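## Task

Lot numbers are printed on the shelf edge directly beneath each shelf spot, and several spots may carry the same number. Bring one cardboard box from lot 451 and one from lot 434 onto the desk so that no part of either overhangs the desk edge. Every other cardboard box must stay on the shelf it started on. If no box of a given lot exists in the storeroom, skip that lot. The robot must not tip over or be left leaning, or the task fails.

## Robot and tools

ROBOT. A simulated Hello Robot Stretch 3 with a single arm: a two-wheeled differential base (0.33 m long, 0.34 m wide, rounded back), a vertical mast carrying a lift, and a telescoping arm that reaches out to the robot's right side. The base pivots about the point between its wheels, 0.05 m behind its front edge, and cannot strafe, so to shift the gripper forward or back you drive the base. With the arm in and the wrist folded, a turn sweeps a 0.28 m radius; an unfolded level wrist reaches past that. Occasionally a loose object gets a small external nudge.

FRAMES. Base frame: origin on the floor between the drive wheels, x ahead, y to the left, z up, metres. hand_pose is reported in it, located where the closed fingertips meet; with all wrist joints at zero its x axis is up, y points back along the arm toward the mast, z toward the robot's rear. Odometry frame is the base frame at scene start; base_odometry counts wheel rotation only (slip looks like travel), heading in rad, left positive, -3.142 to 3.142.

MOVE. One call runs one action. Options: "base" and/or "joints" (optionally with "speeds", "pace", "contact_limits"), or "servos": "reboot" on its own. Extra keys "cameras" (list of head_camera, nav_camera, wrist_camera, all; [] for none; omitted means all) and "blocking" (true/omitted waits until everything rests; false returns in about 0.5 s while motion continues).
- base: a single object with exactly one key, both relative offsets from where the base last reported itself: translate_m (metres, -3 to 3, positive = forward) or rotate_rad (radians, -6.4 to 6.4, positive = turn left).
- joints: an object of absolute targets, one number per named joint: lift_m 0 to 1.1; arm_m 0 to 0.52 (extension); wrist_yaw_rad -1.345 to 4.42 (0 along the arm, positive swings toward the front); wrist_pitch_rad -1.57 to 0.451 (0 level, negative tips fingertips down); wrist_roll_rad -2.911 to 2.918 (0 fingers side by side); gripper_m -0.089 to 0.179 (larger = wider; fingertip gap is 0.007 m under the value near closed, 0.025 m under when wide); head_pan_rad -3.953 to 1.73 (0 ahead, positive left, -1.57 faces along the arm); head_tilt_rad -1.53 to 0.419 (negative looks down). Done tolerances: 0.004 m for lift, arm, gripper; 0.02 rad yaw and roll; 0.05 pitch; 0.1 head.
- pace: "default" or "max". speeds: per-key top speed up to the max (translate 0.30 m/s, rotate 1.90 rad/s, lift 0.15 m/s, arm 0.40 m/s). The base is capped at 0.10 m/s and 0.63 rad/s unless lift_m < 0.30, arm_m < 0.03 and wrist_yaw_rad > 2.54.
- contact_limits: arm_m takes a motor_effort percentage (1 to 100; use negative sense when retracting); lift_m takes {"down": n, "up": n} in per cent of lift force beyond free motion (below about 12 may stop spuriously); translate_m and rotate_rad take a wheel-effort percentage and have no contact stop otherwise. A limit applies only to the motion commanded in that same call.
A joint or base not named may still be pushing toward an older target. Unknown keys make a call invalid; out-of-range numbers get it refused, and a refusal or an unplanned stop cancels the remaining move, wait and finished_scene calls of that reply. Any action ends by 14 s (time_out).

OTHER TOOLS. wait(seconds 0 to 10, cameras) returns state, ending early when motions settle. stop(cameras) brakes all running motions; braked ones read "stopped" and may keep pressing. zoom_image(camera, region [x0,y0,x1,y1] in pixels, max 504 by 504) enlarges the latest image of that camera. finished_scene(scene = current scene number) ends the scene irreversibly; call nothing after it in that reply.

RESULTS. "move" is "done" or the worst status. base_status/joint_status: done, moving, off_target (resting short and maybe still pushing), contact_stop (that joint goes slack until re-commanded), time_out or torque_fault (target dropped). on_its_own lists uncommanded behaviour; "held at" is a target, not a reading. motor_effort is per cent, positive toward higher values, bracketed peak; wrist pitch maxes near 45, roll near 72. lidar_m: 12 distances from the origin, 30-degree sectors counter-clockwise starting straight ahead, plane 0.17 m up, "-" for nothing or too close. wrist_depth_mm and head_depth_mm: 7x7 grids of median depth. base_tilt in degrees (forward, right), ±4 bias. turned_by_imu beats turned_by_wheels when they disagree by over 0.15 rad. Camera images: head_camera is rotated (turn clockwise a quarter to view upright), nav_camera the opposite way.

GRIPPING. Close to below the object's width to hold; open to at least 0.05 above it to release. Readings do not confirm a grasp; resend to re-squeeze if the stall guard loosened it.

CAUTIONS. Before folding (yaw 3.0) or unfolding the wrist, put lift between 0.32 and 0.95, pitch -0.4, roll near 0; once folded lift may drop to 0.25. If yaw is below -0.4 keep pitch at -0.5 or lower. Wrist and head push without limit and can torque-fault; fix with servos reboot. Pushing on something rigid with the gripper above about 0.45 m, or driving while hooked on something, can topple the robot; if tilt appears, back the gripper off. Use a low lift "down" limit when lowering onto surfaces. Avoid drops, releasing moving objects, slams, hard pushes and knocking boxes off shelves.

Each tool is called after ">>>" as a command line: name --argument value for each argument, lists and objects as JSON in quotes; but a table of rows of numbers goes row by row, as --pt "numbers of a row", without its own name.

## Session

>>> move --joints '{"head_tilt_rad": -0.25}' --cameras '["nav_camera","head_camera"]'

>>> move --joints '{"head_pan_rad": -1.7}' --cameras '["nav_camera","head_camera"]'

>>> move --joints '{"head_pan_rad": -3.4}' --cameras '["nav_camera","head_camera"]'

>>> move --joints '{"head_pan_rad": 1.5}' --cameras '["nav_camera","head_camera"]'

Scene clock: 0.77 s.
move: done
base_odometry: x=+0.000 y=+0.000 heading=+0.000
turned_by_wheels: +0.000
turned_by_imu: +0.000
base_tilt: forward=-0.3 right=-1.3
lidar_m: 0.73 0.73 0.85 1.53 2.67 1.26 1.01 1.12 1.81 1.63 1.39 0.83
head_depth_mm: 688 717 753 786 825 864 914 / 669 697 730 760 798 834 883 / 655 676 705 737 770 809 849 / 632 656 685 717 750 784 825 / 617 640 665 693 721 755 789 / 601 624 648 672 702 731 764 / 588 606 628 653 681 710 742
base_status: not commanded
joint_positions: lift_m=+0.374 arm_m=+0.001 wrist_yaw_rad=+3.009 wrist_pitch_rad=-0.462 wrist_roll_rad=+0.000 gripper_m=+0.037 head_pan_rad=+0.000 head_tilt_rad=-0.250
joint_status: all done
measured_speeds: all 0
motor_effort: left_wheel=-0.4(0.7) right_wheel=+0.4(1.1) lift_m=+23.1(23.8) arm_m=-4.2(5.1) wrist_yaw_rad=+0.7(1.1) wrist_pitch_rad=+1.9(2.0) wrist_roll_rad=+0.0(0.2) gripper_m=+0.2(0.8) head_pan_rad=-0.3(0.8) head_tilt_rad=-2.6(8.6)
hand_pose: x=+0.0076 y=+0.0712 z=+0.3774 quat_wxyz=(+0.207, +0.697, +0.116, +0.676) (m; base frame)
wrist_depth_mm: - 138 - - - 862 - / - 151 - - - 976 - / - 168 930 - - 947 - / 811 777 204 802 804 792 761 / 699 669 212 661 653 678 671 / 602 592 126 573 129 581 571 / 526 537 288 353 504 508 512
pictures: head_camera (sideways), nav_camera (sideways)
camera_calibration:
head_camera: T_world_to_cam=[[-0.195811, -0.0463004, -0.979548, 1.29165], [0.0436736, 0.997482, -0.0558784, 0.0721524], [0.979669, -0.053722, -0.193296, 0.201158], [0, 0, 0, 1]] pos_world=[0.052701, -0.00136015, 1.30815]
nav_camera: T_world_to_cam=[[0.22147, 0.0170401, 0.975018, -1.22739], [0.0136225, -0.999804, 0.014379, 0.0313268], [0.975072, 0.0100976, -0.221659, 0.235776], [0, 0, 0, 1]] pos_world=[0.0415052, 0.0498547, 1.24854]

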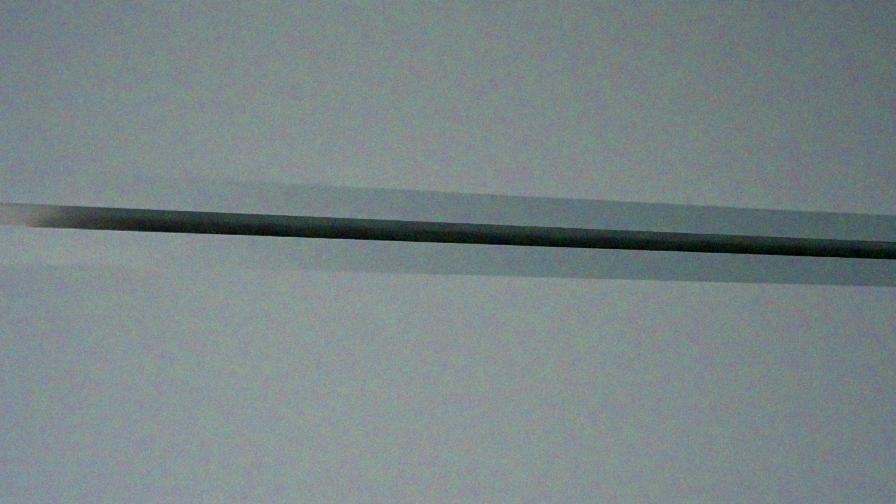

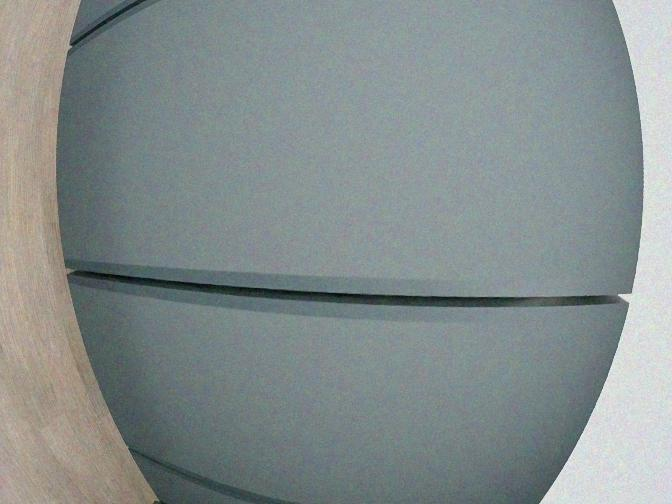

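Scene clock: 3.07 s.
move: done
base_odometry: x=+0.000 y=+0.000 heading=+0.000
turned_by_wheels: +0.000
turned_by_imu: +0.000
base_tilt: forward=-0.3 right=-1.3
lidar_m: 0.72 0.73 0.85 1.53 2.66 1.26 1.01 1.11 1.81 1.63 1.39 0.83
head_depth_mm: 2123 2131 2169 2156 2211 2120 1641 / 2138 1848 1946 2382 2471 2091 1643 / 2032 2074 2158 2125 2149 2046 1625 / 1928 2043 2116 2196 2258 2034 1625 / 1850 1963 2033 2101 2059 2012 1608 / 1748 1866 1526 1591 1700 1768 1599 / 1561 1755 1833 1900 1789 1933 1607
base_status: not commanded
joint_positions: lift_m=+0.374 arm_m=+0.001 wrist_yaw_rad=+3.009 wrist_pitch_rad=-0.462 wrist_roll_rad=+0.000 gripper_m=+0.037 head_pan_rad=-1.708 head_tilt_rad=-0.250
joint_status: all done
measured_speeds: translate_m=+0.000 rotate_rad=+0.000 lift_m=+0.000 arm_m=+0.000 wrist_yaw_rad=+0.000 wrist_pitch_rad=+0.000 wrist_roll_rad=+0.000 head_pan_rad=+0.024 head_tilt_rad=+0.000
motor_effort: left_wheel=-0.3(1.0) right_wheel=+0.3(1.2) lift_m=+23.0(24.0) arm_m=-8.2(8.2) wrist_yaw_rad=-0.9(2.1) wrist_pitch_rad=+1.9(2.1) wrist_roll_rad=+0.0(0.3) gripper_m=+0.0(0.8) head_pan_rad=+3.9(6.1) head_tilt_rad=-2.2(3.6)
hand_pose: x=+0.0076 y=+0.0712 z=+0.3774 quat_wxyz=(+0.207, +0.697, +0.116, +0.676) (m; base frame)
wrist_depth_mm: - 138 - - - 852 - / - 151 - - - 977 - / - 167 930 - - 944 - / 822 763 203 807 802 789 758 / 695 674 211 666 650 670 669 / 595 596 126 575 129 576 574 / 526 541 289 354 500 511 510
pictures: head_camera (sideways), nav_camera (sideways)
camera_calibration:
head_camera: T_world_to_cam=[[-0.0189863, 0.20071, -0.979467, 1.29048], [0.98211, -0.179823, -0.0558864, 0.0663843], [-0.187348, -0.963005, -0.193705, 0.208862], [0, 0, 0, 1]] pos_world=[-0.00156544, -0.0459391, 1.30815]
nav_camera: T_world_to_cam=[[-0.0134992, -0.2221, 0.97493, -1.22587], [-0.992262, 0.12333, 0.0143569, 0.037537], [-0.123427, -0.967192, -0.222047, 0.242922], [0, 0, 0, 1]] pos_world=[0.0506815, -0.0419426, 1.24854]

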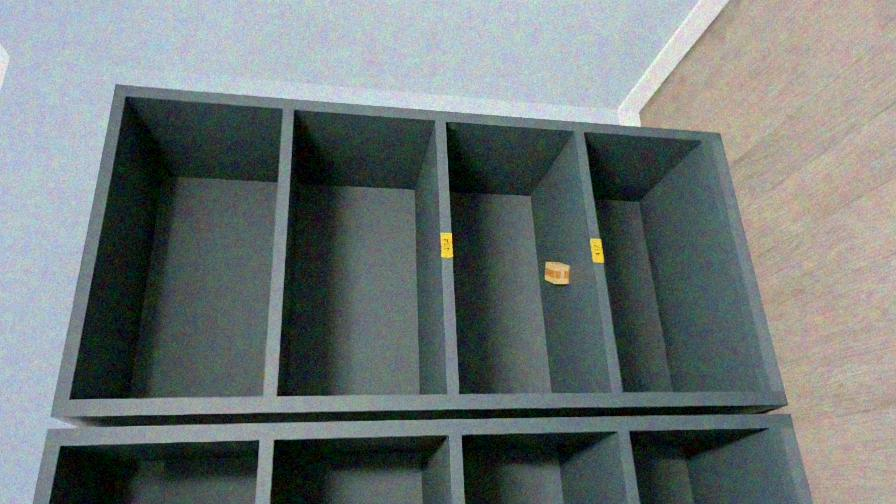

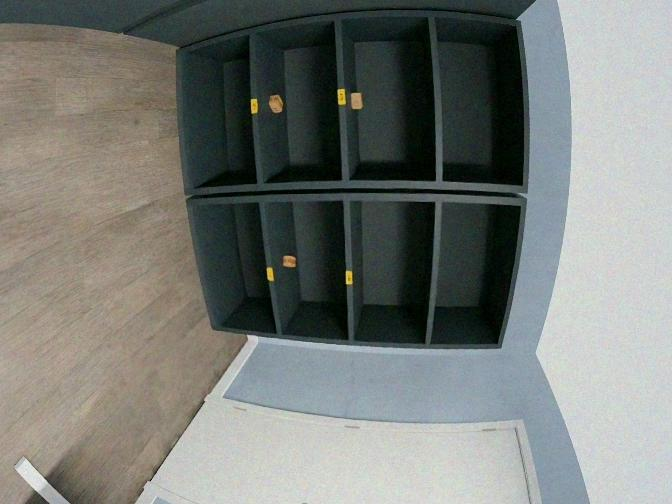

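Scene clock: 5.37 s.
move: done
base_odometry: x=+0.000 y=+0.000 heading=+0.000
turned_by_wheels: +0.000
turned_by_imu: +0.000
base_tilt: forward=-0.3 right=-1.2
lidar_m: 0.73 0.73 0.85 1.53 2.66 1.26 1.01 1.11 1.81 1.63 1.39 0.83
head_depth_mm: 1923 2004 2117 2228 1515 2114 1603 / 1788 1877 1966 2084 1505 1729 1635 / 1662 1758 1837 1923 1491 1899 1628 / 1583 1644 1712 1783 1474 1086 1521 / 1485 1553 1622 1680 1458 1018 1549 / 1412 1474 1518 1586 1444 969 1508 / 1344 1383 1437 1492 1429 962 1496
base_status: not commanded
joint_positions: lift_m=+0.374 arm_m=+0.001 wrist_yaw_rad=+3.009 wrist_pitch_rad=-0.462 wrist_roll_rad=+0.000 gripper_m=+0.037 head_pan_rad=-3.408 head_tilt_rad=-0.250
joint_status: all done
measured_speeds: translate_m=+0.000 rotate_rad=+0.000 lift_m=+0.000 arm_m=+0.000 wrist_yaw_rad=+0.000 wrist_pitch_rad=+0.000 wrist_roll_rad=+0.000 head_pan_rad=+0.024 head_tilt_rad=+0.000
motor_effort: left_wheel=-0.4(0.8) right_wheel=+0.7(1.1) lift_m=+23.4(24.2) arm_m=-11.7(11.9) wrist_yaw_rad=+0.0(1.6) wrist_pitch_rad=+1.8(2.1) wrist_roll_rad=+0.0(0.3) gripper_m=+0.7(1.1) head_pan_rad=+3.5(6.2) head_tilt_rad=-2.1(3.4)
hand_pose: x=+0.0076 y=+0.0712 z=+0.3774 quat_wxyz=(+0.207, +0.697, +0.116, +0.676) (m; base frame)
wrist_depth_mm: - 138 - - - 857 - / - 151 - - - 969 - / - 167 935 - - 949 - / 833 756 203 822 792 799 760 / 686 664 211 663 658 668 659 / 603 594 126 573 129 581 578 / 527 532 288 355 507 515 505
pictures: head_camera (sideways), nav_camera (sideways)
camera_calibration:
head_camera: T_world_to_cam=[[0.201478, -0.00702427, -0.979468, 1.28915], [-0.304829, -0.950766, -0.0558852, 0.0742463], [-0.930852, 0.30983, -0.193699, 0.213315], [0, 0, 0, 1]] pos_world=[-0.0385378, 0.013555, 1.30815]
nav_camera: T_world_to_cam=[[-0.218526, 0.0420064, 0.974926, -1.22461], [0.250147, 0.968101, 0.0143572, 0.0299502], [-0.943225, 0.247012, -0.222064, 0.247971], [0, 0, 0, 1]] pos_world=[-0.0412083, -0.0388054, 1.24854]

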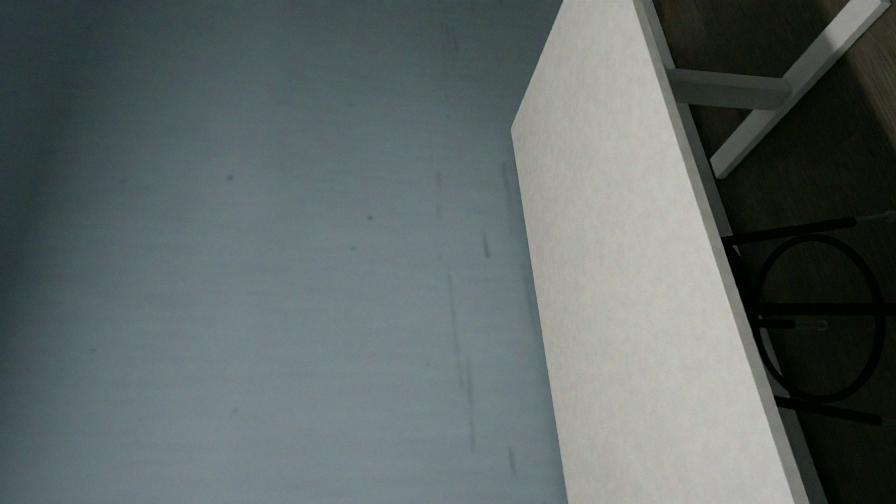

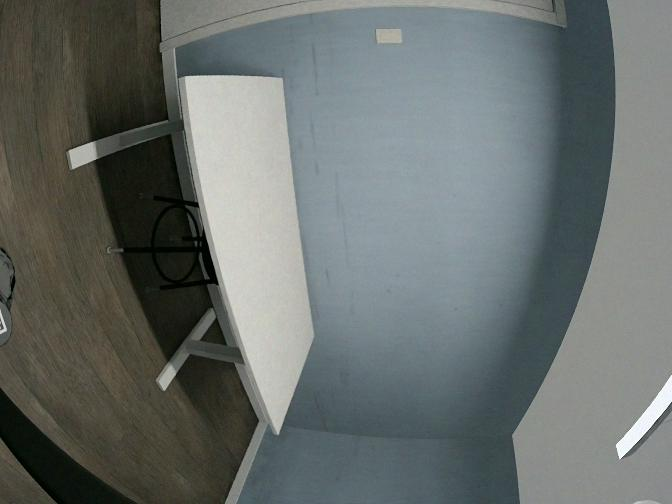

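Scene clock: 8.93 s.
move: done
base_odometry: x=+0.000 y=+0.000 heading=+0.000
turned_by_wheels: +0.000
turned_by_imu: +0.000
base_tilt: forward=-0.3 right=-1.3
lidar_m: 0.72 0.73 0.85 1.53 2.66 1.26 1.01 1.11 1.81 1.63 1.39 0.83
head_depth_mm: 1069 1077 1083 1099 1110 1122 1134 / 1333 1286 1307 1324 1337 1354 1373 / 2522 1620 1646 1666 1691 1722 1583 / 2484 2535 2687 2772 2869 2161 1617 / 2389 2463 2568 2682 2738 2128 1611 / 2321 2393 2487 2580 2650 2134 1605 / 2282 2304 2404 2500 2593 2126 1599
base_status: not commanded
joint_positions: lift_m=+0.374 arm_m=+0.001 wrist_yaw_rad=+3.009 wrist_pitch_rad=-0.462 wrist_roll_rad=+0.000 gripper_m=+0.037 head_pan_rad=+1.508 head_tilt_rad=-0.250
joint_status: all done
measured_speeds: translate_m=+0.000 rotate_rad=+0.000 lift_m=+0.000 arm_m=+0.000 wrist_yaw_rad=+0.000 wrist_pitch_rad=+0.000 wrist_roll_rad=+0.000 head_pan_rad=-0.024 head_tilt_rad=+0.000
motor_effort: left_wheel=-0.1(0.8) right_wheel=+0.4(1.1) lift_m=+24.2(24.4) arm_m=-13.0(13.7) wrist_yaw_rad=-0.2(1.8) wrist_pitch_rad=+1.9(2.0) wrist_roll_rad=+0.0(0.3) gripper_m=+0.3(1.1) head_pan_rad=-3.3(6.8) head_tilt_rad=-2.1(3.5)
hand_pose: x=+0.0076 y=+0.0712 z=+0.3774 quat_wxyz=(+0.207, +0.697, +0.116, +0.676) (m; base frame)
wrist_depth_mm: - 139 - - - 853 - / - 150 - - - 985 - / - 167 934 - - 949 - / 825 775 203 816 804 798 766 / 697 666 211 653 653 681 668 / 597 594 126 575 129 581 577 / 522 539 288 354 505 514 512
pictures: head_camera (sideways), nav_camera (sideways)
camera_calibration:
head_camera: T_world_to_cam=[[0.0339601, -0.198722, -0.979467, 1.29016], [-0.99282, 0.105766, -0.0558817, 0.0784157], [0.114699, 0.974332, -0.193703, 0.20698], [0, 0, 0, 1]] pos_world=[0.0102981, 0.0464227, 1.30815]
nav_camera: T_world_to_cam=[[-0.00315734, 0.222498, 0.974928, -1.22592], [0.998707, -0.0487658, 0.0143637, 0.025385], [0.0507391, 0.973713, -0.222057, 0.241909], [0, 0, 0, 1]] pos_world=[-0.041497, 0.0384531, 1.24854]

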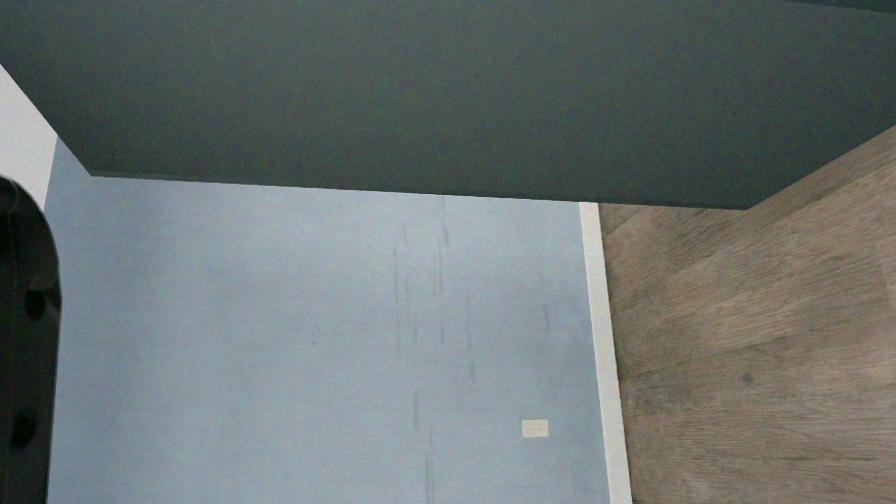

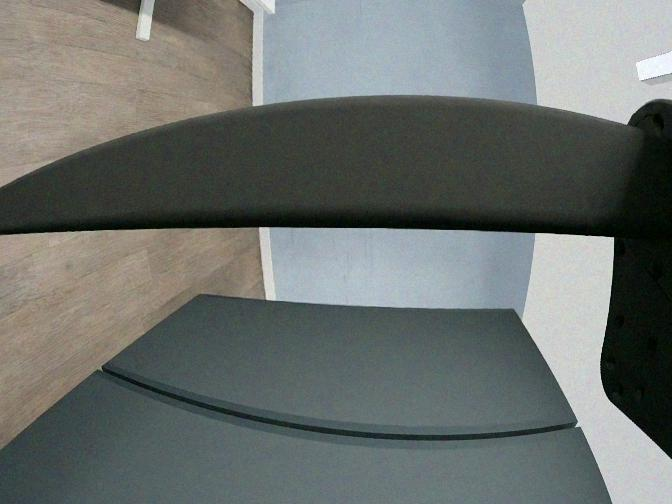

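>>> move --joints '{"head_pan_rad": -1.45,"head_tilt_rad":-0.3}' --cameras '["head_camera","nav_camera"]'

>>> zoom_image --camera "head_camera" --region '[380, 0, 640, 260]'

>>> zoom_image --camera "head_camera" --region '[380, 244, 640, 504]'

Scene clock: 18.20 s.
move: done
base_odometry: x=+0.000 y=+0.000 heading=+0.000
turned_by_wheels: +0.000
turned_by_imu: +0.000
base_tilt: forward=-0.4 right=-1.2
lidar_m: 0.72 0.73 0.85 1.53 2.66 1.26 1.01 1.11 1.81 1.62 1.39 0.83
head_depth_mm: 1794 1970 2091 2146 2043 1930 1577 / 1834 1938 2060 2165 2190 1918 1562 / 1696 1908 2015 2122 2161 1905 1540 / 1431 1516 1676 1662 1786 1850 1539 / 1718 1850 1960 2051 2122 1876 1533 / 1601 1808 1923 2019 2080 1863 1527 / 1637 1794 1887 1994 1918 1854 1520
base_status: not commanded
joint_positions: lift_m=+0.374 arm_m=+0.001 wrist_yaw_rad=+3.009 wrist_pitch_rad=-0.462 wrist_roll_rad=+0.000 gripper_m=+0.037 head_pan_rad=-1.458 head_tilt_rad=-0.300
joint_status: all done
measured_speeds: translate_m=+0.000 rotate_rad=+0.000 lift_m=+0.000 arm_m=+0.000 wrist_yaw_rad=+0.000 wrist_pitch_rad=+0.000 wrist_roll_rad=+0.000 head_pan_rad=+0.024 head_tilt_rad=+0.000
motor_effort: left_wheel=-0.4(0.8) right_wheel=-0.1(1.3) lift_m=+24.1(25.0) arm_m=-13.1(13.5) wrist_yaw_rad=+0.1(1.7) wrist_pitch_rad=+1.9(2.1) wrist_roll_rad=-0.1(0.3) gripper_m=+0.3(1.0) head_pan_rad=+3.3(5.0) head_tilt_rad=-2.8(6.5)
hand_pose: x=+0.0076 y=+0.0712 z=+0.3774 quat_wxyz=(+0.207, +0.697, +0.116, +0.676) (m; base frame)
wrist_depth_mm: - 139 - - - 854 - / - 150 - - - 971 - / - 167 928 - - 929 - / 835 762 204 813 799 808 764 / 702 681 211 666 658 669 668 / 601 599 126 571 129 583 574 / 524 538 290 354 501 507 512
pictures: head_camera (sideways), nav_camera (sideways)
camera_calibration:
head_camera: T_world_to_cam=[[-0.0735396, 0.238323, -0.968398, 1.27634], [0.99574, 0.0716963, -0.0579715, 0.0690195], [0.0556145, -0.968536, -0.242581, 0.271], [0, 0, 0, 1]] pos_world=[0.0100643, -0.0466564, 1.30574]
nav_camera: T_world_to_cam=[[0.0473802, -0.266737, 0.962604, -1.21009], [-0.991834, -0.126801, 0.0136824, 0.0383674], [0.11841, -0.955392, -0.270566, 0.304676], [0, 0, 0, 1]] pos_world=[0.0593117, -0.0268254, 1.24675]

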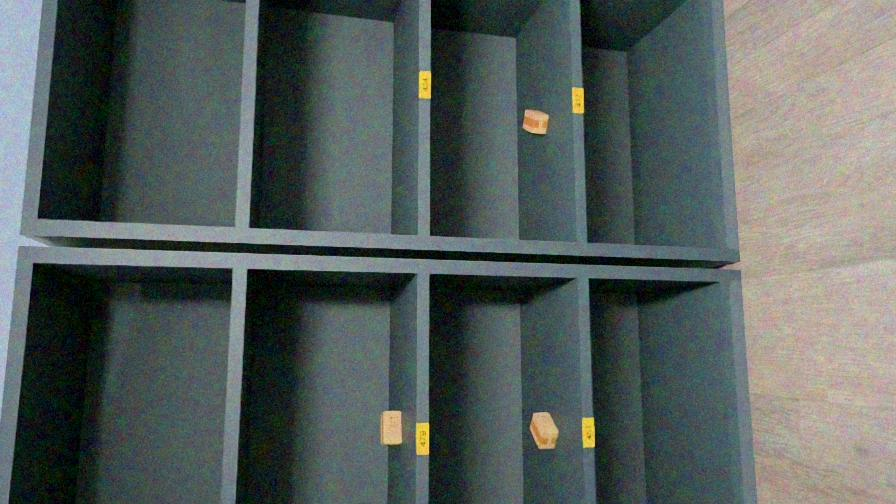

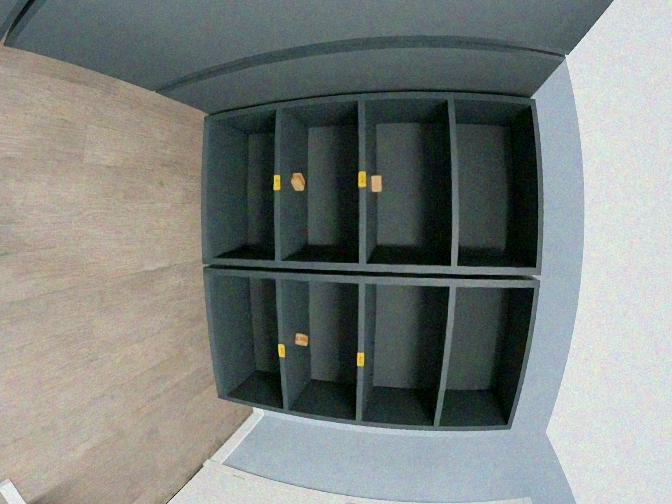

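Scaled by 1.938 from the camera's 896x504 image, which has a finer 1280x720 frame.

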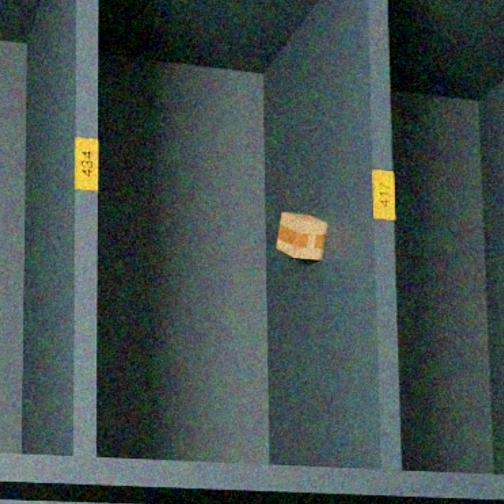

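Scaled by 1.938 from the camera's 896x504 image, which has a finer 1280x720 frame.

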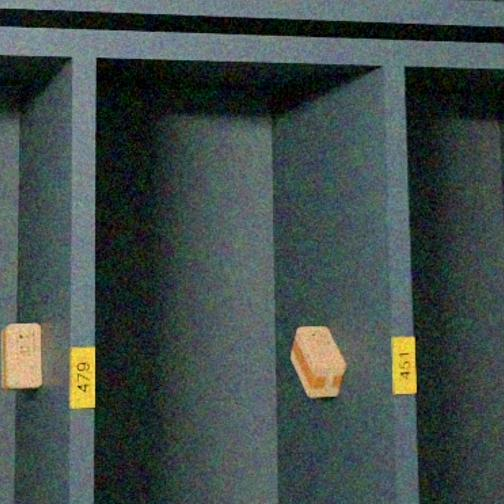

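>>> move --base '{"rotate_rad": -1.15}' --joints '{"lift_m":0.29}' --pace "max" --cameras '[]'

>>> move --base '{"translate_m": 1.07}' --joints '{"head_pan_rad":-1.57,"head_tilt_rad":-0.5}' --pace "max" --cameras '[]'

>>> move --base '{"rotate_rad": 1.39}' --joints '{"lift_m":0.55}' --pace "max" --cameras '[]'

>>> move --joints '{"wrist_yaw_rad":0,"wrist_pitch_rad":-0.3,"gripper_m":0.179}' --pace "max"

Scene clock: 53.37 s.
move: done
base_odometry: x=+0.000 y=+0.000 heading=-1.150
turned_by_wheels: -1.150
turned_by_imu: -1.127
base_tilt: forward=-0.5 right=-1.2
lidar_m: 1.63 0.88 0.73 0.72 0.81 1.32 2.66 1.26 1.01 1.11 1.72 1.63
head_depth_mm: 1295 1343 1408 1465 1354 933 1504 / 1330 1383 1451 1520 1334 920 1421 / 1376 1438 1499 1565 1655 1698 1546 / 1405 1461 1536 1608 1700 1782 1530 / 1457 1506 1583 1676 1755 1848 1530 / 1503 1578 1651 1744 1841 1900 1527 / 1547 1624 1715 1799 1925 1977 1518
base_status: done
joint_positions: lift_m=+0.290 arm_m=+0.001 wrist_yaw_rad=+3.009 wrist_pitch_rad=-0.463 wrist_roll_rad=+0.000 gripper_m=+0.037 head_pan_rad=-1.450 head_tilt_rad=-0.300
joint_status: all done
measured_speeds: all 0
motor_effort: left_wheel=+6.1(14.4) right_wheel=-9.6(13.8) lift_m=+30.6(31.4) arm_m=-11.9(13.7) wrist_yaw_rad=-1.0(1.7) wrist_pitch_rad=+2.1(2.3) wrist_roll_rad=-0.1(0.3) gripper_m=+0.3(0.9) head_pan_rad=+3.0(4.0) head_tilt_rad=-2.1(2.8)
hand_pose: x=+0.0076 y=+0.0711 z=+0.2927 quat_wxyz=(+0.208, +0.697, +0.117, +0.676) (m; base frame)
wrist_depth_mm: - 139 - - - - - / - 151 161 - - - - / 880 167 181 799 791 782 776 / 687 638 204 682 664 667 663 / 584 583 212 555 552 557 554 / 501 493 126 295 129 479 480 / 272 278 263 266 412 426 423
pictures: none
No camera images: "cameras" was empty.

Scene clock: 58.30 s.
move: done
base_odometry: x=+0.437 y=-0.976 heading=-1.149
turned_by_wheels: +0.000
turned_by_imu: +0.000
base_tilt: forward=-0.2 right=-1.2
lidar_m: 1.00 0.62 0.52 0.51 0.58 0.93 3.64 1.67 1.76 1.44 0.69 0.70
head_depth_mm: 1402 1513 1630 1755 1921 1632 1321 / 1435 1543 1670 1816 1937 1616 1318 / 1453 1560 1698 1857 2005 1603 1309 / 1503 1609 1751 1920 2013 1601 1304 / 1530 1660 1802 1974 2043 1592 1301 / 1524 1612 1412 1528 1697 1543 1290 / 1144 1278 1324 1510 1308 1482 1261
base_status: done
joint_positions: lift_m=+0.290 arm_m=+0.001 wrist_yaw_rad=+3.009 wrist_pitch_rad=-0.463 wrist_roll_rad=+0.000 gripper_m=+0.037 head_pan_rad=-1.570 head_tilt_rad=-0.500
joint_status: all done
measured_speeds: all 0
motor_effort: left_wheel=+5.5(16.3) right_wheel=-0.5(10.6) lift_m=+26.3(30.4) arm_m=-9.6(12.8) wrist_yaw_rad=-1.1(2.1) wrist_pitch_rad=+2.0(2.2) wrist_roll_rad=+0.0(0.3) gripper_m=+0.3(1.0) head_pan_rad=-3.3(4.0) head_tilt_rad=+3.6(6.8)
hand_pose: x=+0.0076 y=+0.0711 z=+0.2927 quat_wxyz=(+0.208, +0.697, +0.117, +0.676) (m; base frame)
wrist_depth_mm: - 139 - - - 504 - / - 151 161 - 558 - - / - 167 175 - 611 - - / 697 645 201 650 651 642 639 / 585 574 211 550 543 559 560 / 503 495 126 296 129 482 477 / 273 277 262 267 411 426 423
pictures: none
No camera images: "cameras" was empty.

Scene clock: 61.13 s.
move: done
base_odometry: x=+0.437 y=-0.976 heading=+0.240
turned_by_wheels: +1.390
turned_by_imu: +1.368
base_tilt: forward=-0.3 right=-1.2
lidar_m: 0.51 0.53 0.74 2.07 2.22 1.67 1.75 1.44 0.70 1.03 0.72 0.53
head_depth_mm: 827 911 978 741 1040 933 904 / 843 914 979 730 1169 961 1144 / 842 911 978 722 1171 956 1145 / 841 909 979 716 1171 948 1137 / 843 908 975 707 1169 940 1134 / 846 908 981 700 1167 937 1163 / 843 910 974 695 1157 933 1158
base_status: done
joint_positions: lift_m=+0.550 arm_m=+0.001 wrist_yaw_rad=+3.009 wrist_pitch_rad=-0.463 wrist_roll_rad=+0.000 gripper_m=+0.037 head_pan_rad=-1.570 head_tilt_rad=-0.500
joint_status: all done
measured_speeds: all 0
motor_effort: left_wheel=-6.4(14.3) right_wheel=+7.1(12.8) lift_m=+26.3(33.2) arm_m=-12.9(13.4) wrist_yaw_rad=-1.0(1.4) wrist_pitch_rad=+2.3(2.3) wrist_roll_rad=-0.2(0.3) gripper_m=+0.9(1.0) head_pan_rad=-2.7(3.5) head_tilt_rad=+3.2(4.6)
hand_pose: x=+0.0076 y=+0.0710 z=+0.5526 quat_wxyz=(+0.208, +0.697, +0.117, +0.676) (m; base frame)
wrist_depth_mm: - 139 - - - - - / - 151 - - - - - / - 167 - - - - - / - - 204 - - - - / 938 928 213 891 876 901 - / 821 796 126 760 129 791 - / 702 720 287 697 679 689 673
pictures: none
No camera images: "cameras" was empty.

Scene clock: 63.10 s.
move: done
base_odometry: x=+0.437 y=-0.976 heading=+0.240
turned_by_wheels: +0.000
turned_by_imu: +0.000
base_tilt: forward=-0.2 right=-1.2
lidar_m: 0.51 0.53 0.73 2.07 2.22 1.66 1.75 1.45 0.70 1.03 0.72 0.53
head_depth_mm: 825 912 975 741 1040 939 905 / 841 909 974 730 1166 958 1155 / 841 912 980 725 1168 955 1142 / 840 909 979 716 1171 946 1137 / 839 908 982 709 1170 944 1128 / 841 908 980 699 1167 940 1155 / 843 910 977 691 1156 934 1151
base_status: not commanded
joint_positions: lift_m=+0.550 arm_m=+0.001 wrist_yaw_rad=+0.003 wrist_pitch_rad=-0.321 wrist_roll_rad=+0.000 gripper_m=+0.179 head_pan_rad=-1.570 head_tilt_rad=-0.500
joint_status: all done
measured_speeds: all 0
motor_effort: left_wheel=-6.2(6.8) right_wheel=+6.9(7.8) lift_m=+22.8(26.2) arm_m=-11.7(13.7) wrist_yaw_rad=-3.2(7.3) wrist_pitch_rad=+3.3(5.6) wrist_roll_rad=+0.0(0.4) gripper_m=+0.8(85.8) head_pan_rad=-2.1(3.1) head_tilt_rad=+2.3(3.9)
hand_pose: x=-0.0208 y=-0.3811 z=+0.5849 quat_wxyz=(+0.698, +0.114, -0.697, -0.112) (m; base frame)
wrist_depth_mm: - 734 - - - 677 - / - - - 511 - - - / - - - - - - - / - - - - - - - / - 143 - - - 920 - / - 126 - - - - - / - - - - - - 105
pictures: head_camera (sideways), nav_camera (sideways), wrist_camera
camera_calibration:
head_camera: T_world_to_cam=[[-0.0465492, 0.431925, -0.900707, 1.1878], [0.997497, -0.0279385, -0.064949, 0.0780495], [-0.0532176, -0.901477, -0.429544, 0.514938], [0, 0, 0, 1]] pos_world=[0.00484053, -0.0466545, 1.29612]
nav_camera: T_world_to_cam=[[0.0172635, -0.455585, 0.890025, -1.11524], [-0.999794, -0.0173885, 0.0104918, 0.042658], [0.0106963, -0.890022, -0.455791, 0.546338], [0, 0, 0, 1]] pos_world=[0.0560582, -0.0210911, 1.24116]
wrist_camera: T_world_to_cam=[[-0.998869, -0.0422894, -0.0217391, -0.017542], [-0.00230314, 0.499678, -0.866208, 0.729558], [0.047494, -0.865178, -0.49921, 0.129438], [0, 0, 0, 1]] pos_world=[-0.0219894, -0.2533, 0.696185]

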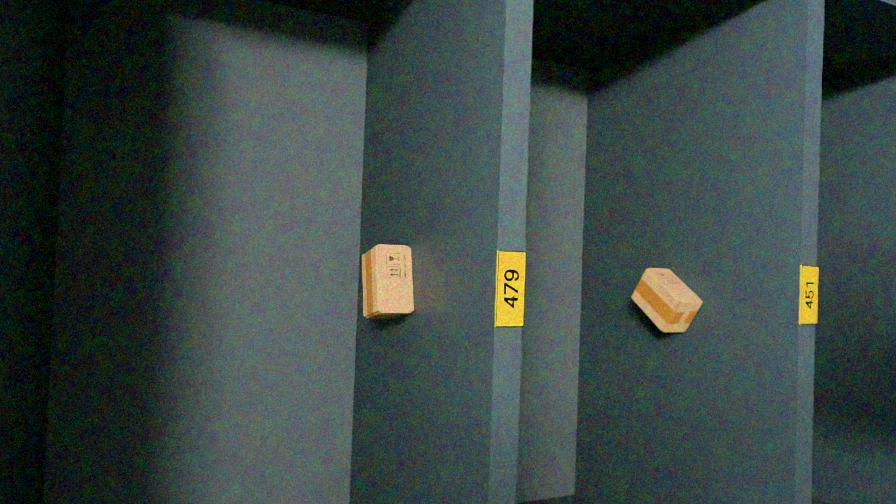

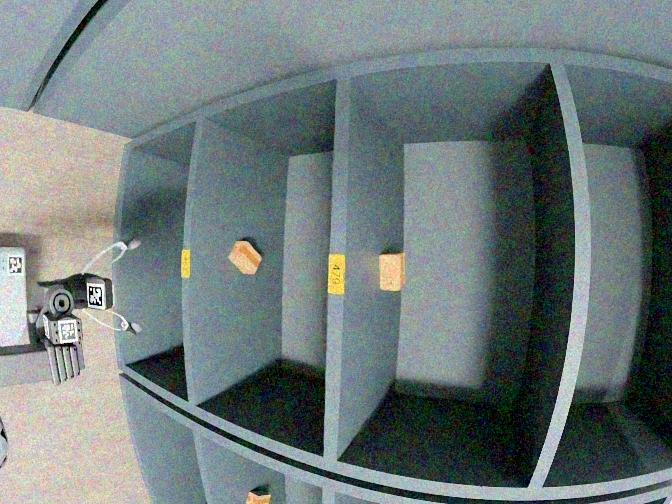

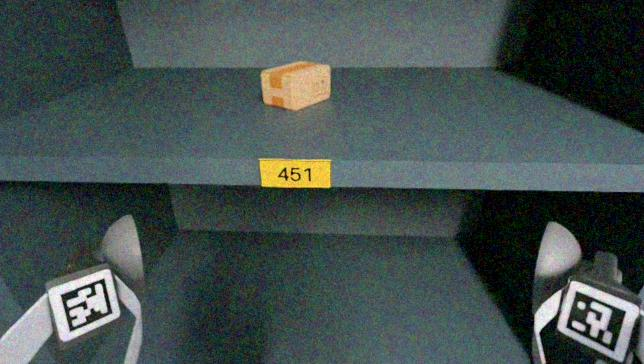

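>>> zoom_image --camera "wrist_camera" --region '[240, 40, 350, 130]'

>>> zoom_image --camera "head_camera" --region '[610, 240, 730, 350]'

Scaled by 4.582.

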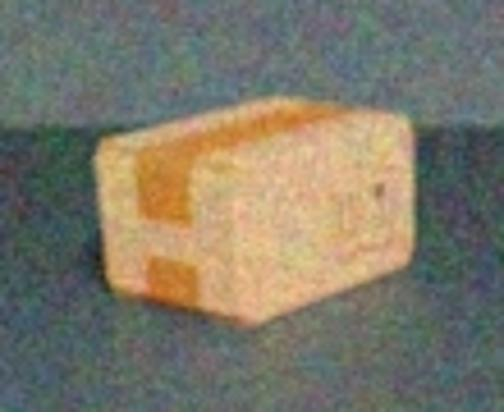

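Scaled by 4.200 from the camera's 896x504 image, which has a finer 1280x720 frame.

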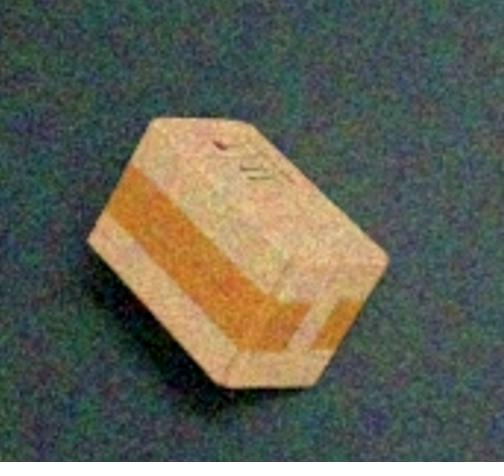

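>>> move --base '{"translate_m": 0.166}' --joints '{"lift_m":0.487,"wrist_yaw_rad":-0.38,"wrist_pitch_rad":-0.12}' --cameras '[]'

>>> move --joints '{"arm_m":0.28}' --cameras '["wrist_camera","head_camera"]'

Scene clock: 123.47 s.
move: done
base_odometry: x=+0.599 y=-0.937 heading=+0.240
turned_by_wheels: +0.000
turned_by_imu: -0.001
base_tilt: forward=-0.3 right=-1.3
lidar_m: 0.35 0.36 0.50 1.39 2.73 1.80 1.92 0.81 0.80 1.03 0.49 0.36
head_depth_mm: 826 913 988 742 1176 968 1150 / 845 910 978 731 1171 958 1151 / 841 909 982 725 1174 949 1146 / 843 912 980 716 1171 944 1143 / 839 912 978 708 1165 945 1137 / 846 912 979 699 1153 937 1157 / 741 801 820 694 859 870 871
base_status: done
joint_positions: lift_m=+0.487 arm_m=+0.001 wrist_yaw_rad=-0.377 wrist_pitch_rad=-0.142 wrist_roll_rad=+0.000 gripper_m=+0.179 head_pan_rad=-1.570 head_tilt_rad=-0.500
joint_status: all done
measured_speeds: all 0
motor_effort: left_wheel=+5.5(9.4) right_wheel=+4.3(11.8) lift_m=+28.9(28.9) arm_m=-8.6(10.7) wrist_yaw_rad=-2.8(6.2) wrist_pitch_rad=+3.6(5.7) wrist_roll_rad=+0.0(0.3) gripper_m=+0.2(1.0) head_pan_rad=-1.7(2.6) head_tilt_rad=+0.1(1.9)
hand_pose: x=-0.1136 y=-0.3782 z=+0.5655 quat_wxyz=(+0.684, -0.082, -0.702, -0.182) (m; base frame)
wrist_depth_mm: - - - - - - - / - - - - 854 - 475 / - - 496 - - - 500 / 326 325 - - - - - / 305 147 - - - - - / - 126 - - 949 - - / - - - - - - 105
pictures: none
No camera images: "cameras" was empty.

Scene clock: 126.73 s.
move: done
base_odometry: x=+0.599 y=-0.937 heading=+0.240
turned_by_wheels: +0.000
turned_by_imu: +0.000
base_tilt: forward=-0.3 right=-1.1
lidar_m: 0.35 0.36 0.50 1.40 2.72 1.80 1.91 0.81 0.80 1.03 0.49 0.36
head_depth_mm: 829 913 992 739 1171 970 1160 / 838 911 979 733 1173 960 1149 / 839 913 979 726 1171 946 614 / 842 911 979 718 1171 948 677 / 843 915 976 709 1169 942 1138 / 844 910 977 699 1157 940 1154 / 744 804 817 692 857 874 872
base_status: not commanded
joint_positions: lift_m=+0.487 arm_m=+0.280 wrist_yaw_rad=-0.377 wrist_pitch_rad=-0.142 wrist_roll_rad=+0.000 gripper_m=+0.179 head_pan_rad=-1.570 head_tilt_rad=-0.500
joint_status: all done
measured_speeds: all 0
motor_effort: left_wheel=+5.9(6.2) right_wheel=+4.5(5.6) lift_m=+28.4(31.3) arm_m=+13.1(15.1) wrist_yaw_rad=-2.2(4.7) wrist_pitch_rad=+3.7(3.8) wrist_roll_rad=+0.0(0.3) gripper_m=+0.8(1.0) head_pan_rad=-1.2(2.4) head_tilt_rad=-0.6(1.5)
hand_pose: x=-0.1136 y=-0.6576 z=+0.5656 quat_wxyz=(+0.684, -0.083, -0.702, -0.182) (m; base frame)
wrist_depth_mm: - - - - - 584 - / - - - - - 602 - / - - - - - - - / 321 323 246 245 318 295 317 / 246 232 245 243 244 243 258 / 123 173 189 189 188 189 189 / 144 149 160 154 160 154 105
pictures: head_camera (sideways), wrist_camera
camera_calibration:
head_camera: T_world_to_cam=[[-0.0465492, 0.431925, -0.900707, 1.1878], [0.997497, -0.0279385, -0.064949, 0.0780495], [-0.0532176, -0.901477, -0.429544, 0.514938], [0, 0, 0, 1]] pos_world=[0.00484053, -0.0466545, 1.29612]
wrist_camera: T_world_to_cam=[[-0.944415, 0.328436, -0.0144798, 0.12353], [0.12359, 0.31388, -0.941385, 0.785398], [-0.30464, -0.890847, -0.337024, -0.263615], [0, 0, 0, 1]] pos_world=[-0.0607121, -0.521933, 0.652305]

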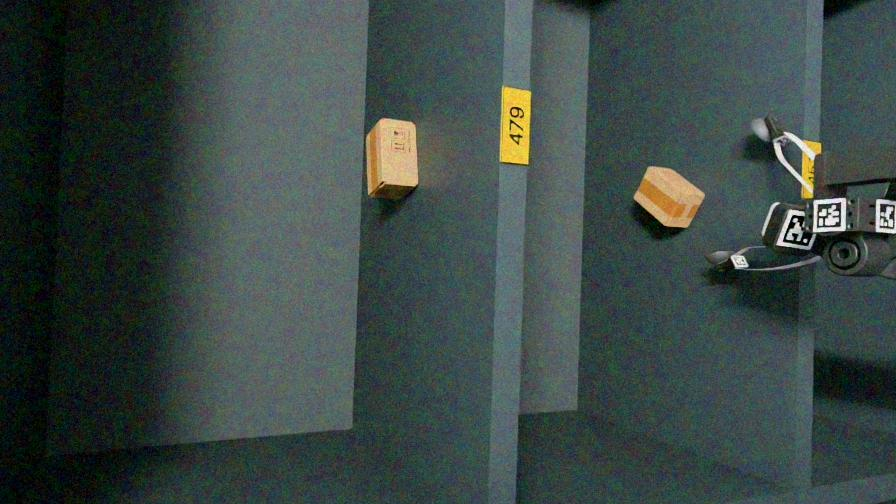

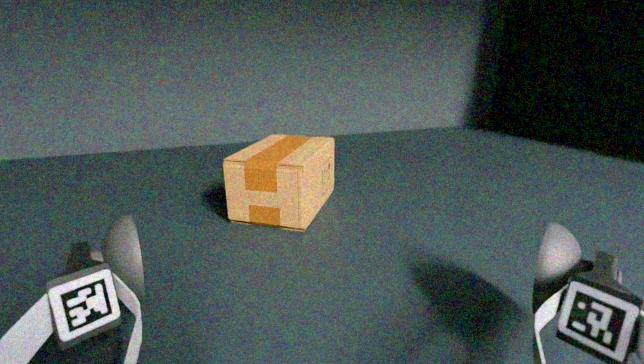

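>>> move --base '{"translate_m": -0.007}' --cameras '[]'

>>> move --joints '{"arm_m":0.415}' --contact_limits '{"arm_m":28}' --cameras '["wrist_camera"]'

>>> move --joints '{"gripper_m":0.025}' --cameras '["wrist_camera"]'

Scene clock: 148.03 s.
move: done
base_odometry: x=+0.592 y=-0.939 heading=+0.240
turned_by_wheels: +0.000
turned_by_imu: +0.000
base_tilt: forward=-0.3 right=-1.2
lidar_m: 0.36 0.37 0.51 1.42 2.72 1.80 1.91 0.81 0.80 1.03 0.50 0.37
head_depth_mm: 830 913 990 739 1173 967 1155 / 844 912 980 732 1172 959 1152 / 843 909 982 723 1168 951 616 / 841 912 980 714 1173 947 675 / 840 913 978 707 1170 940 1128 / 839 909 979 700 1151 936 1162 / 760 823 843 692 878 879 870
base_status: done
joint_positions: lift_m=+0.487 arm_m=+0.280 wrist_yaw_rad=-0.377 wrist_pitch_rad=-0.142 wrist_roll_rad=+0.000 gripper_m=+0.179 head_pan_rad=-1.570 head_tilt_rad=-0.500
joint_status: not commanded
measured_speeds: all 0
motor_effort: left_wheel=-5.7(7.6) right_wheel=-7.5(10.0) lift_m=+23.9(25.4) arm_m=+5.7(7.6) wrist_yaw_rad=-2.8(3.7) wrist_pitch_rad=+3.5(3.7) wrist_roll_rad=-0.1(0.3) gripper_m=+1.2(1.2) head_pan_rad=-0.9(1.3) head_tilt_rad=-1.9(2.6)
hand_pose: x=-0.1136 y=-0.6576 z=+0.5656 quat_wxyz=(+0.684, -0.083, -0.702, -0.182) (m; base frame)
wrist_depth_mm: - - - - - 575 - / - - - - - 609 - / - - - - - - - / 321 320 242 267 317 295 318 / 248 232 244 244 243 243 259 / 123 174 189 188 190 188 188 / 144 149 160 154 160 154 105
pictures: none
No camera images: "cameras" was empty.

Scene clock: 150.27 s.
move: done
base_odometry: x=+0.592 y=-0.939 heading=+0.240
turned_by_wheels: +0.000
turned_by_imu: +0.000
base_tilt: forward=-0.3 right=-1.1
lidar_m: 0.36 0.37 0.51 1.42 2.72 1.80 1.91 0.81 0.79 1.03 0.50 0.37
head_depth_mm: 832 910 994 740 1166 969 1159 / 839 910 980 729 1170 959 1152 / 845 909 979 723 1172 927 640 / 843 912 980 714 1170 808 1139 / 841 909 980 708 1172 946 1142 / 840 908 977 702 1147 935 1160 / 761 827 840 692 879 877 871
base_status: not commanded
joint_positions: lift_m=+0.487 arm_m=+0.415 wrist_yaw_rad=-0.377 wrist_pitch_rad=-0.142 wrist_roll_rad=+0.000 gripper_m=+0.179 head_pan_rad=-1.570 head_tilt_rad=-0.500
joint_status: all done
measured_speeds: all 0
motor_effort: left_wheel=-5.5(6.0) right_wheel=-7.4(8.1) lift_m=+24.4(24.6) arm_m=+13.0(15.7) wrist_yaw_rad=-2.1(4.1) wrist_pitch_rad=+3.6(3.7) wrist_roll_rad=+0.0(0.3) gripper_m=+0.2(1.0) head_pan_rad=-0.7(1.4) head_tilt_rad=-2.6(3.2)
contact_limits: arm_m 28 (drawing in: default 31, maximum 55; extending or still: default 40, maximum 69)
hand_pose: x=-0.1137 y=-0.7926 z=+0.5656 quat_wxyz=(+0.684, -0.083, -0.702, -0.182) (m; base frame)
wrist_depth_mm: 293 314 332 - - - 462 / 306 325 - - - - 487 / 319 334 - - - - - / 321 318 318 182 294 293 313 / 245 230 244 139 229 242 257 / 122 173 124 117 180 188 188 / 144 148 143 120 148 153 107
pictures: wrist_camera
camera_calibration:
wrist_camera: T_world_to_cam=[[-0.944415, 0.328436, -0.0144798, 0.167774], [0.12359, 0.31388, -0.941385, 0.827784], [-0.30464, -0.890847, -0.337024, -0.38391], [0, 0, 0, 1]] pos_world=[-0.0608121, -0.656933, 0.652305]

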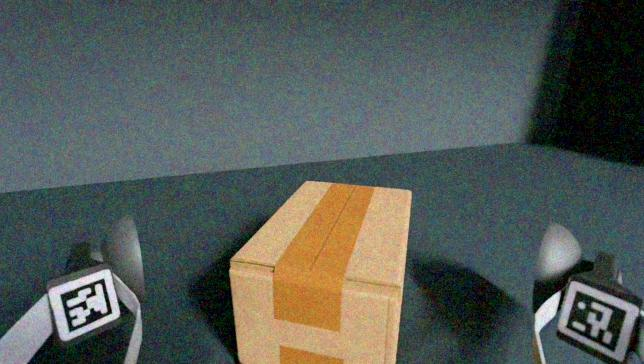

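Scene clock: 152.33 s.
move: done
base_odometry: x=+0.592 y=-0.939 heading=+0.240
turned_by_wheels: +0.000
turned_by_imu: +0.000
base_tilt: forward=-0.2 right=-1.2
lidar_m: 0.36 0.37 0.51 1.42 2.72 1.79 1.91 0.81 0.80 1.03 0.50 0.37
head_depth_mm: 828 910 994 742 1174 967 1161 / 842 913 980 732 1178 960 1152 / 843 910 980 726 1176 938 642 / 842 908 982 713 1172 806 1136 / 843 913 983 705 1170 943 1135 / 841 912 979 700 1153 935 1161 / 761 823 843 692 880 878 868
base_status: not commanded
joint_positions: lift_m=+0.487 arm_m=+0.415 wrist_yaw_rad=-0.377 wrist_pitch_rad=-0.142 wrist_roll_rad=+0.000 gripper_m=+0.026 head_pan_rad=-1.570 head_tilt_rad=-0.500
joint_status: all done
measured_speeds: all 0
motor_effort: left_wheel=-5.4(5.9) right_wheel=-6.6(7.9) lift_m=+24.6(25.6) arm_m=+8.0(12.6) wrist_yaw_rad=-3.0(4.1) wrist_pitch_rad=+3.6(3.8) wrist_roll_rad=-0.2(0.3) gripper_m=-16.1(91.1) head_pan_rad=-0.7(1.2) head_tilt_rad=-3.3(4.1)
contact_limits: arm_m 28 (drawing in: default 31, maximum 55; extending or still: default 40, maximum 69)
hand_pose: x=-0.1137 y=-0.7926 z=+0.5656 quat_wxyz=(+0.684, -0.083, -0.702, -0.182) (m; base frame)
wrist_depth_mm: 294 312 333 - - - 458 / 306 325 - - - - 488 / 318 332 - - - - - / 319 318 317 182 197 294 313 / 245 244 158 139 147 243 243 / 189 189 131 126 124 187 188 / 154 143 148 136 143 143 153
pictures: wrist_camera
camera_calibration:
wrist_camera: T_world_to_cam=[[-0.944386, 0.328521, -0.0144487, 0.167811], [0.123587, 0.313869, -0.941389, 0.827779], [-0.304731, -0.89082, -0.337014, -0.383905], [0, 0, 0, 1]] pos_world=[-0.060812, -0.656933, 0.652305]

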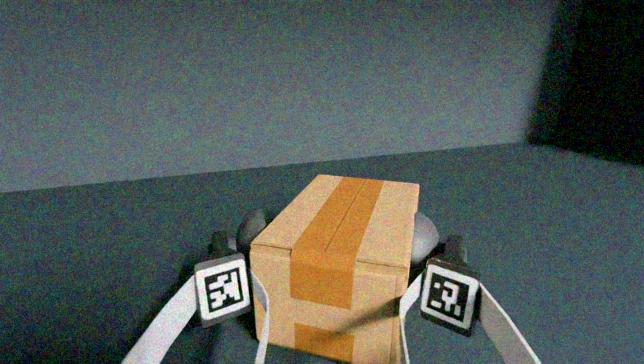

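>>> move --joints '{"lift_m":0.56}' --cameras '["wrist_camera"]'

>>> move --joints '{"arm_m":0.0}' --speeds '{"arm_m":0.25}' --cameras '[]'

>>> move --base '{"rotate_rad":-1.2}' --joints '{"lift_m":0.9,"wrist_yaw_rad":0}' --cameras '["nav_camera"]'

>>> move --base '{"translate_m":-1.0}' --cameras '["nav_camera"]'

Scene clock: 176.97 s.
move: done
base_odometry: x=+0.592 y=-0.939 heading=+0.240
turned_by_wheels: +0.000
turned_by_imu: +0.000
base_tilt: forward=-0.4 right=-1.3
lidar_m: 0.36 0.37 0.51 1.42 2.71 1.79 1.91 0.81 0.80 1.03 0.50 0.37
head_depth_mm: 833 910 991 739 1177 969 1154 / 843 909 977 729 1174 960 848 / 844 908 976 721 1168 683 648 / 841 908 975 715 1165 696 1140 / 841 914 980 706 1170 941 1138 / 839 912 978 702 1150 938 1160 / 760 821 840 689 880 875 871
base_status: not commanded
joint_positions: lift_m=+0.560 arm_m=+0.415 wrist_yaw_rad=-0.377 wrist_pitch_rad=-0.145 wrist_roll_rad=+0.000 gripper_m=+0.026 head_pan_rad=-1.570 head_tilt_rad=-0.500
joint_status: all done
measured_speeds: all 0
motor_effort: left_wheel=-5.7(5.9) right_wheel=-7.3(7.8) lift_m=+31.4(34.4) arm_m=-1.9(2.0) wrist_yaw_rad=-3.1(3.9) wrist_pitch_rad=+4.3(4.3) wrist_roll_rad=+0.0(0.3) gripper_m=-16.5(16.8) head_pan_rad=+0.0(0.7) head_tilt_rad=-5.1(5.9)
contact_limits: arm_m 28 (drawing in: default 31, maximum 55; extending or still: default 40, maximum 69)
hand_pose: x=-0.1136 y=-0.7924 z=+0.6377 quat_wxyz=(+0.683, -0.081, -0.702, -0.183) (m; base frame)
wrist_depth_mm: 294 313 333 - - - 462 / 305 326 - - - - 483 / 318 335 - - - - - / 332 - - 183 - - - / 338 - 151 140 146 - - / 305 306 130 126 124 289 303 / 249 231 231 136 230 230 247
pictures: wrist_camera
camera_calibration:
wrist_camera: T_world_to_cam=[[-0.944375, 0.328548, -0.0145462, 0.168983], [0.124683, 0.316757, -0.940276, 0.897318], [-0.304319, -0.889787, -0.340102, -0.356586], [0, 0, 0, 1]] pos_world=[-0.0608132, -0.657037, 0.724909]

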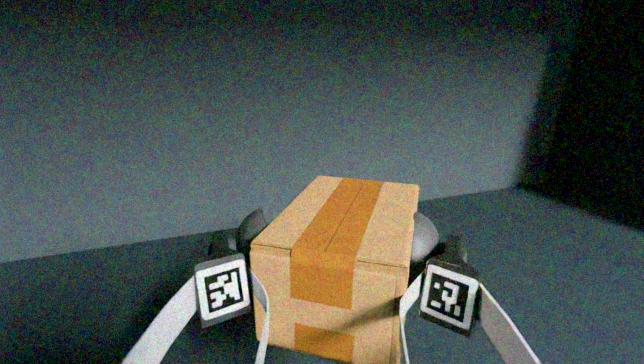

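Scene clock: 180.70 s.
move: done
base_odometry: x=+0.592 y=-0.939 heading=+0.240
turned_by_wheels: +0.000
turned_by_imu: +0.000
base_tilt: forward=-0.3 right=-1.2
lidar_m: 0.36 0.37 0.51 1.42 2.71 1.79 1.91 0.81 0.80 1.03 0.50 0.37
head_depth_mm: 832 909 989 741 1179 967 1151 / 843 913 980 733 1168 962 1145 / 843 912 981 722 1169 953 847 / 842 909 981 715 1172 951 1142 / 842 910 979 706 1172 946 1131 / 840 912 979 700 1150 939 1159 / 758 822 839 691 878 875 872
base_status: not commanded
joint_positions: lift_m=+0.560 arm_m=+0.001 wrist_yaw_rad=-0.377 wrist_pitch_rad=-0.145 wrist_roll_rad=+0.000 gripper_m=+0.026 head_pan_rad=-1.570 head_tilt_rad=-0.500
joint_status: all done
measured_speeds: all 0
motor_effort: left_wheel=-5.1(6.2) right_wheel=-7.0(8.1) lift_m=+25.3(31.8) arm_m=-13.0(14.4) wrist_yaw_rad=-3.4(4.4) wrist_pitch_rad=+4.2(4.3) wrist_roll_rad=-0.1(0.3) gripper_m=-16.2(16.6) head_pan_rad=+1.0(1.2) head_tilt_rad=-3.7(5.4)
hand_pose: x=-0.1136 y=-0.3780 z=+0.6377 quat_wxyz=(+0.683, -0.081, -0.702, -0.183) (m; base frame)
wrist_depth_mm: - - - - 828 - 445 / - - - - 841 - 470 / - - - - - - 495 / - - - 183 - - 522 / - - 150 139 148 - - / 324 - 131 126 124 121 - / - - - 135 129 120 -
pictures: none
No camera images: "cameras" was empty.

Scene clock: 184.63 s.
move: done
base_odometry: x=+0.592 y=-0.939 heading=-0.959
turned_by_wheels: -1.200
turned_by_imu: -1.180
base_tilt: forward=-0.3 right=-1.2
lidar_m: 0.59 0.39 0.36 0.36 0.45 0.93 2.69 1.79 1.91 1.59 0.80 1.03
head_depth_mm: 1551 1632 1759 1909 2026 1633 - / 1602 1714 1853 2017 2096 1630 1425 / 1675 1810 1944 2118 2081 421 1279 / 1335 1472 1622 1789 1834 419 - / 1344 1484 1542 1693 1789 1496 1296 / 1303 1548 1222 1718 1269 1487 1261 / 1053 1389 1085 886 929 1000 1114
base_status: done
joint_positions: lift_m=+0.900 arm_m=+0.001 wrist_yaw_rad=-0.003 wrist_pitch_rad=-0.146 wrist_roll_rad=+0.000 gripper_m=+0.026 head_pan_rad=-1.570 head_tilt_rad=-0.500
joint_status: all done
measured_speeds: all 0
motor_effort: left_wheel=+8.1(11.8) right_wheel=-10.5(13.5) lift_m=+31.1(35.0) arm_m=-12.8(13.5) wrist_yaw_rad=+1.2(5.6) wrist_pitch_rad=+4.3(4.4) wrist_roll_rad=+0.1(0.3) gripper_m=-15.8(16.6) head_pan_rad=+1.3(1.8) head_tilt_rad=-3.2(4.8)
hand_pose: x=-0.0221 y=-0.3956 z=+0.9777 quat_wxyz=(+0.705, +0.051, -0.705, -0.053) (m; base frame)
wrist_depth_mm: - - - - - - - / - - - - - - - / - 549 - - - - - / - - - - - - - / - 585 155 140 148 - - / - - 130 126 124 - - / - - - 136 - - -
pictures: nav_camera (sideways)
camera_calibration:
nav_camera: T_world_to_cam=[[0.0172615, -0.456182, 0.889719, -1.11482], [-0.999794, -0.0173947, 0.0104784, 0.0426763], [0.0106963, -0.889716, -0.456388, 0.547175], [0, 0, 0, 1]] pos_world=[0.0560583, -0.0209889, 1.24115]

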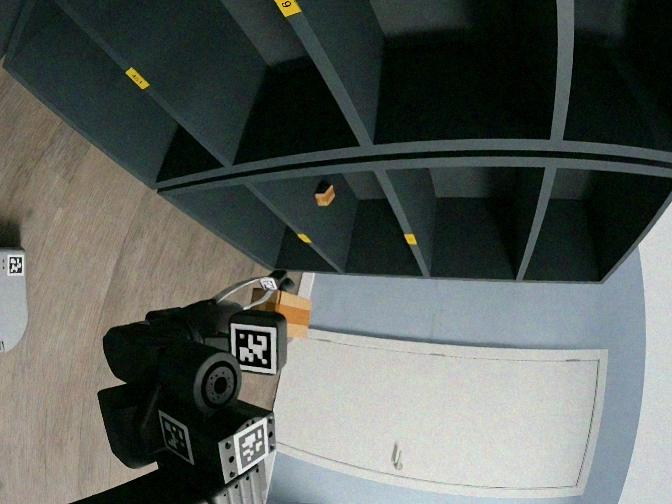

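Scene clock: 195.77 s.
move: done
base_odometry: x=+0.018 y=-0.120 heading=-0.959
turned_by_wheels: +0.000
turned_by_imu: -0.001
base_tilt: forward=-0.2 right=-1.3
lidar_m: 1.21 0.80 0.73 0.74 0.92 2.78 2.58 1.06 1.11 1.56 1.86 1.50
head_depth_mm: 1250 1336 1433 1484 956 1487 - / 1279 1383 1483 1623 1773 1623 1435 / 1317 1416 1527 1703 1798 420 1283 / 1371 1491 1612 1756 1856 419 - / 1444 1558 1690 1863 1980 1533 1289 / 1485 1633 1766 1958 2042 1579 1298 / 1566 1707 1865 2098 2030 1571 1289
base_status: done
joint_positions: lift_m=+0.900 arm_m=+0.001 wrist_yaw_rad=-0.003 wrist_pitch_rad=-0.146 wrist_roll_rad=+0.000 gripper_m=+0.026 head_pan_rad=-1.570 head_tilt_rad=-0.500
joint_status: not commanded
measured_speeds: all 0
motor_effort: left_wheel=-1.8(9.5) right_wheel=-10.4(15.7) lift_m=+26.5(32.6) arm_m=-7.5(13.2) wrist_yaw_rad=+0.8(3.3) wrist_pitch_rad=+4.3(4.4) wrist_roll_rad=-0.2(0.6) gripper_m=-16.3(16.8) head_pan_rad=+2.5(3.0) head_tilt_rad=-2.3(4.3)
hand_pose: x=-0.0221 y=-0.3956 z=+0.9777 quat_wxyz=(+0.705, +0.051, -0.705, -0.053) (m; base frame)
wrist_depth_mm: - - - - - - - / - - - - - - - / - - - - - - - / - - - - - - - / - - 155 139 148 - - / - - 130 126 124 121 - / - - - 135 - 904 -
pictures: nav_camera (sideways)
camera_calibration:
nav_camera: T_world_to_cam=[[0.0172615, -0.456182, 0.889719, -1.11482], [-0.999794, -0.0173947, 0.0104784, 0.0426763], [0.0106963, -0.889716, -0.456388, 0.547175], [0, 0, 0, 1]] pos_world=[0.0560583, -0.0209889, 1.24115]

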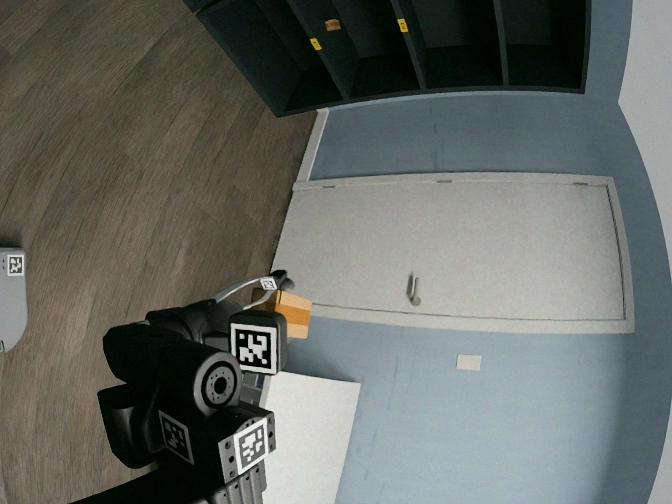

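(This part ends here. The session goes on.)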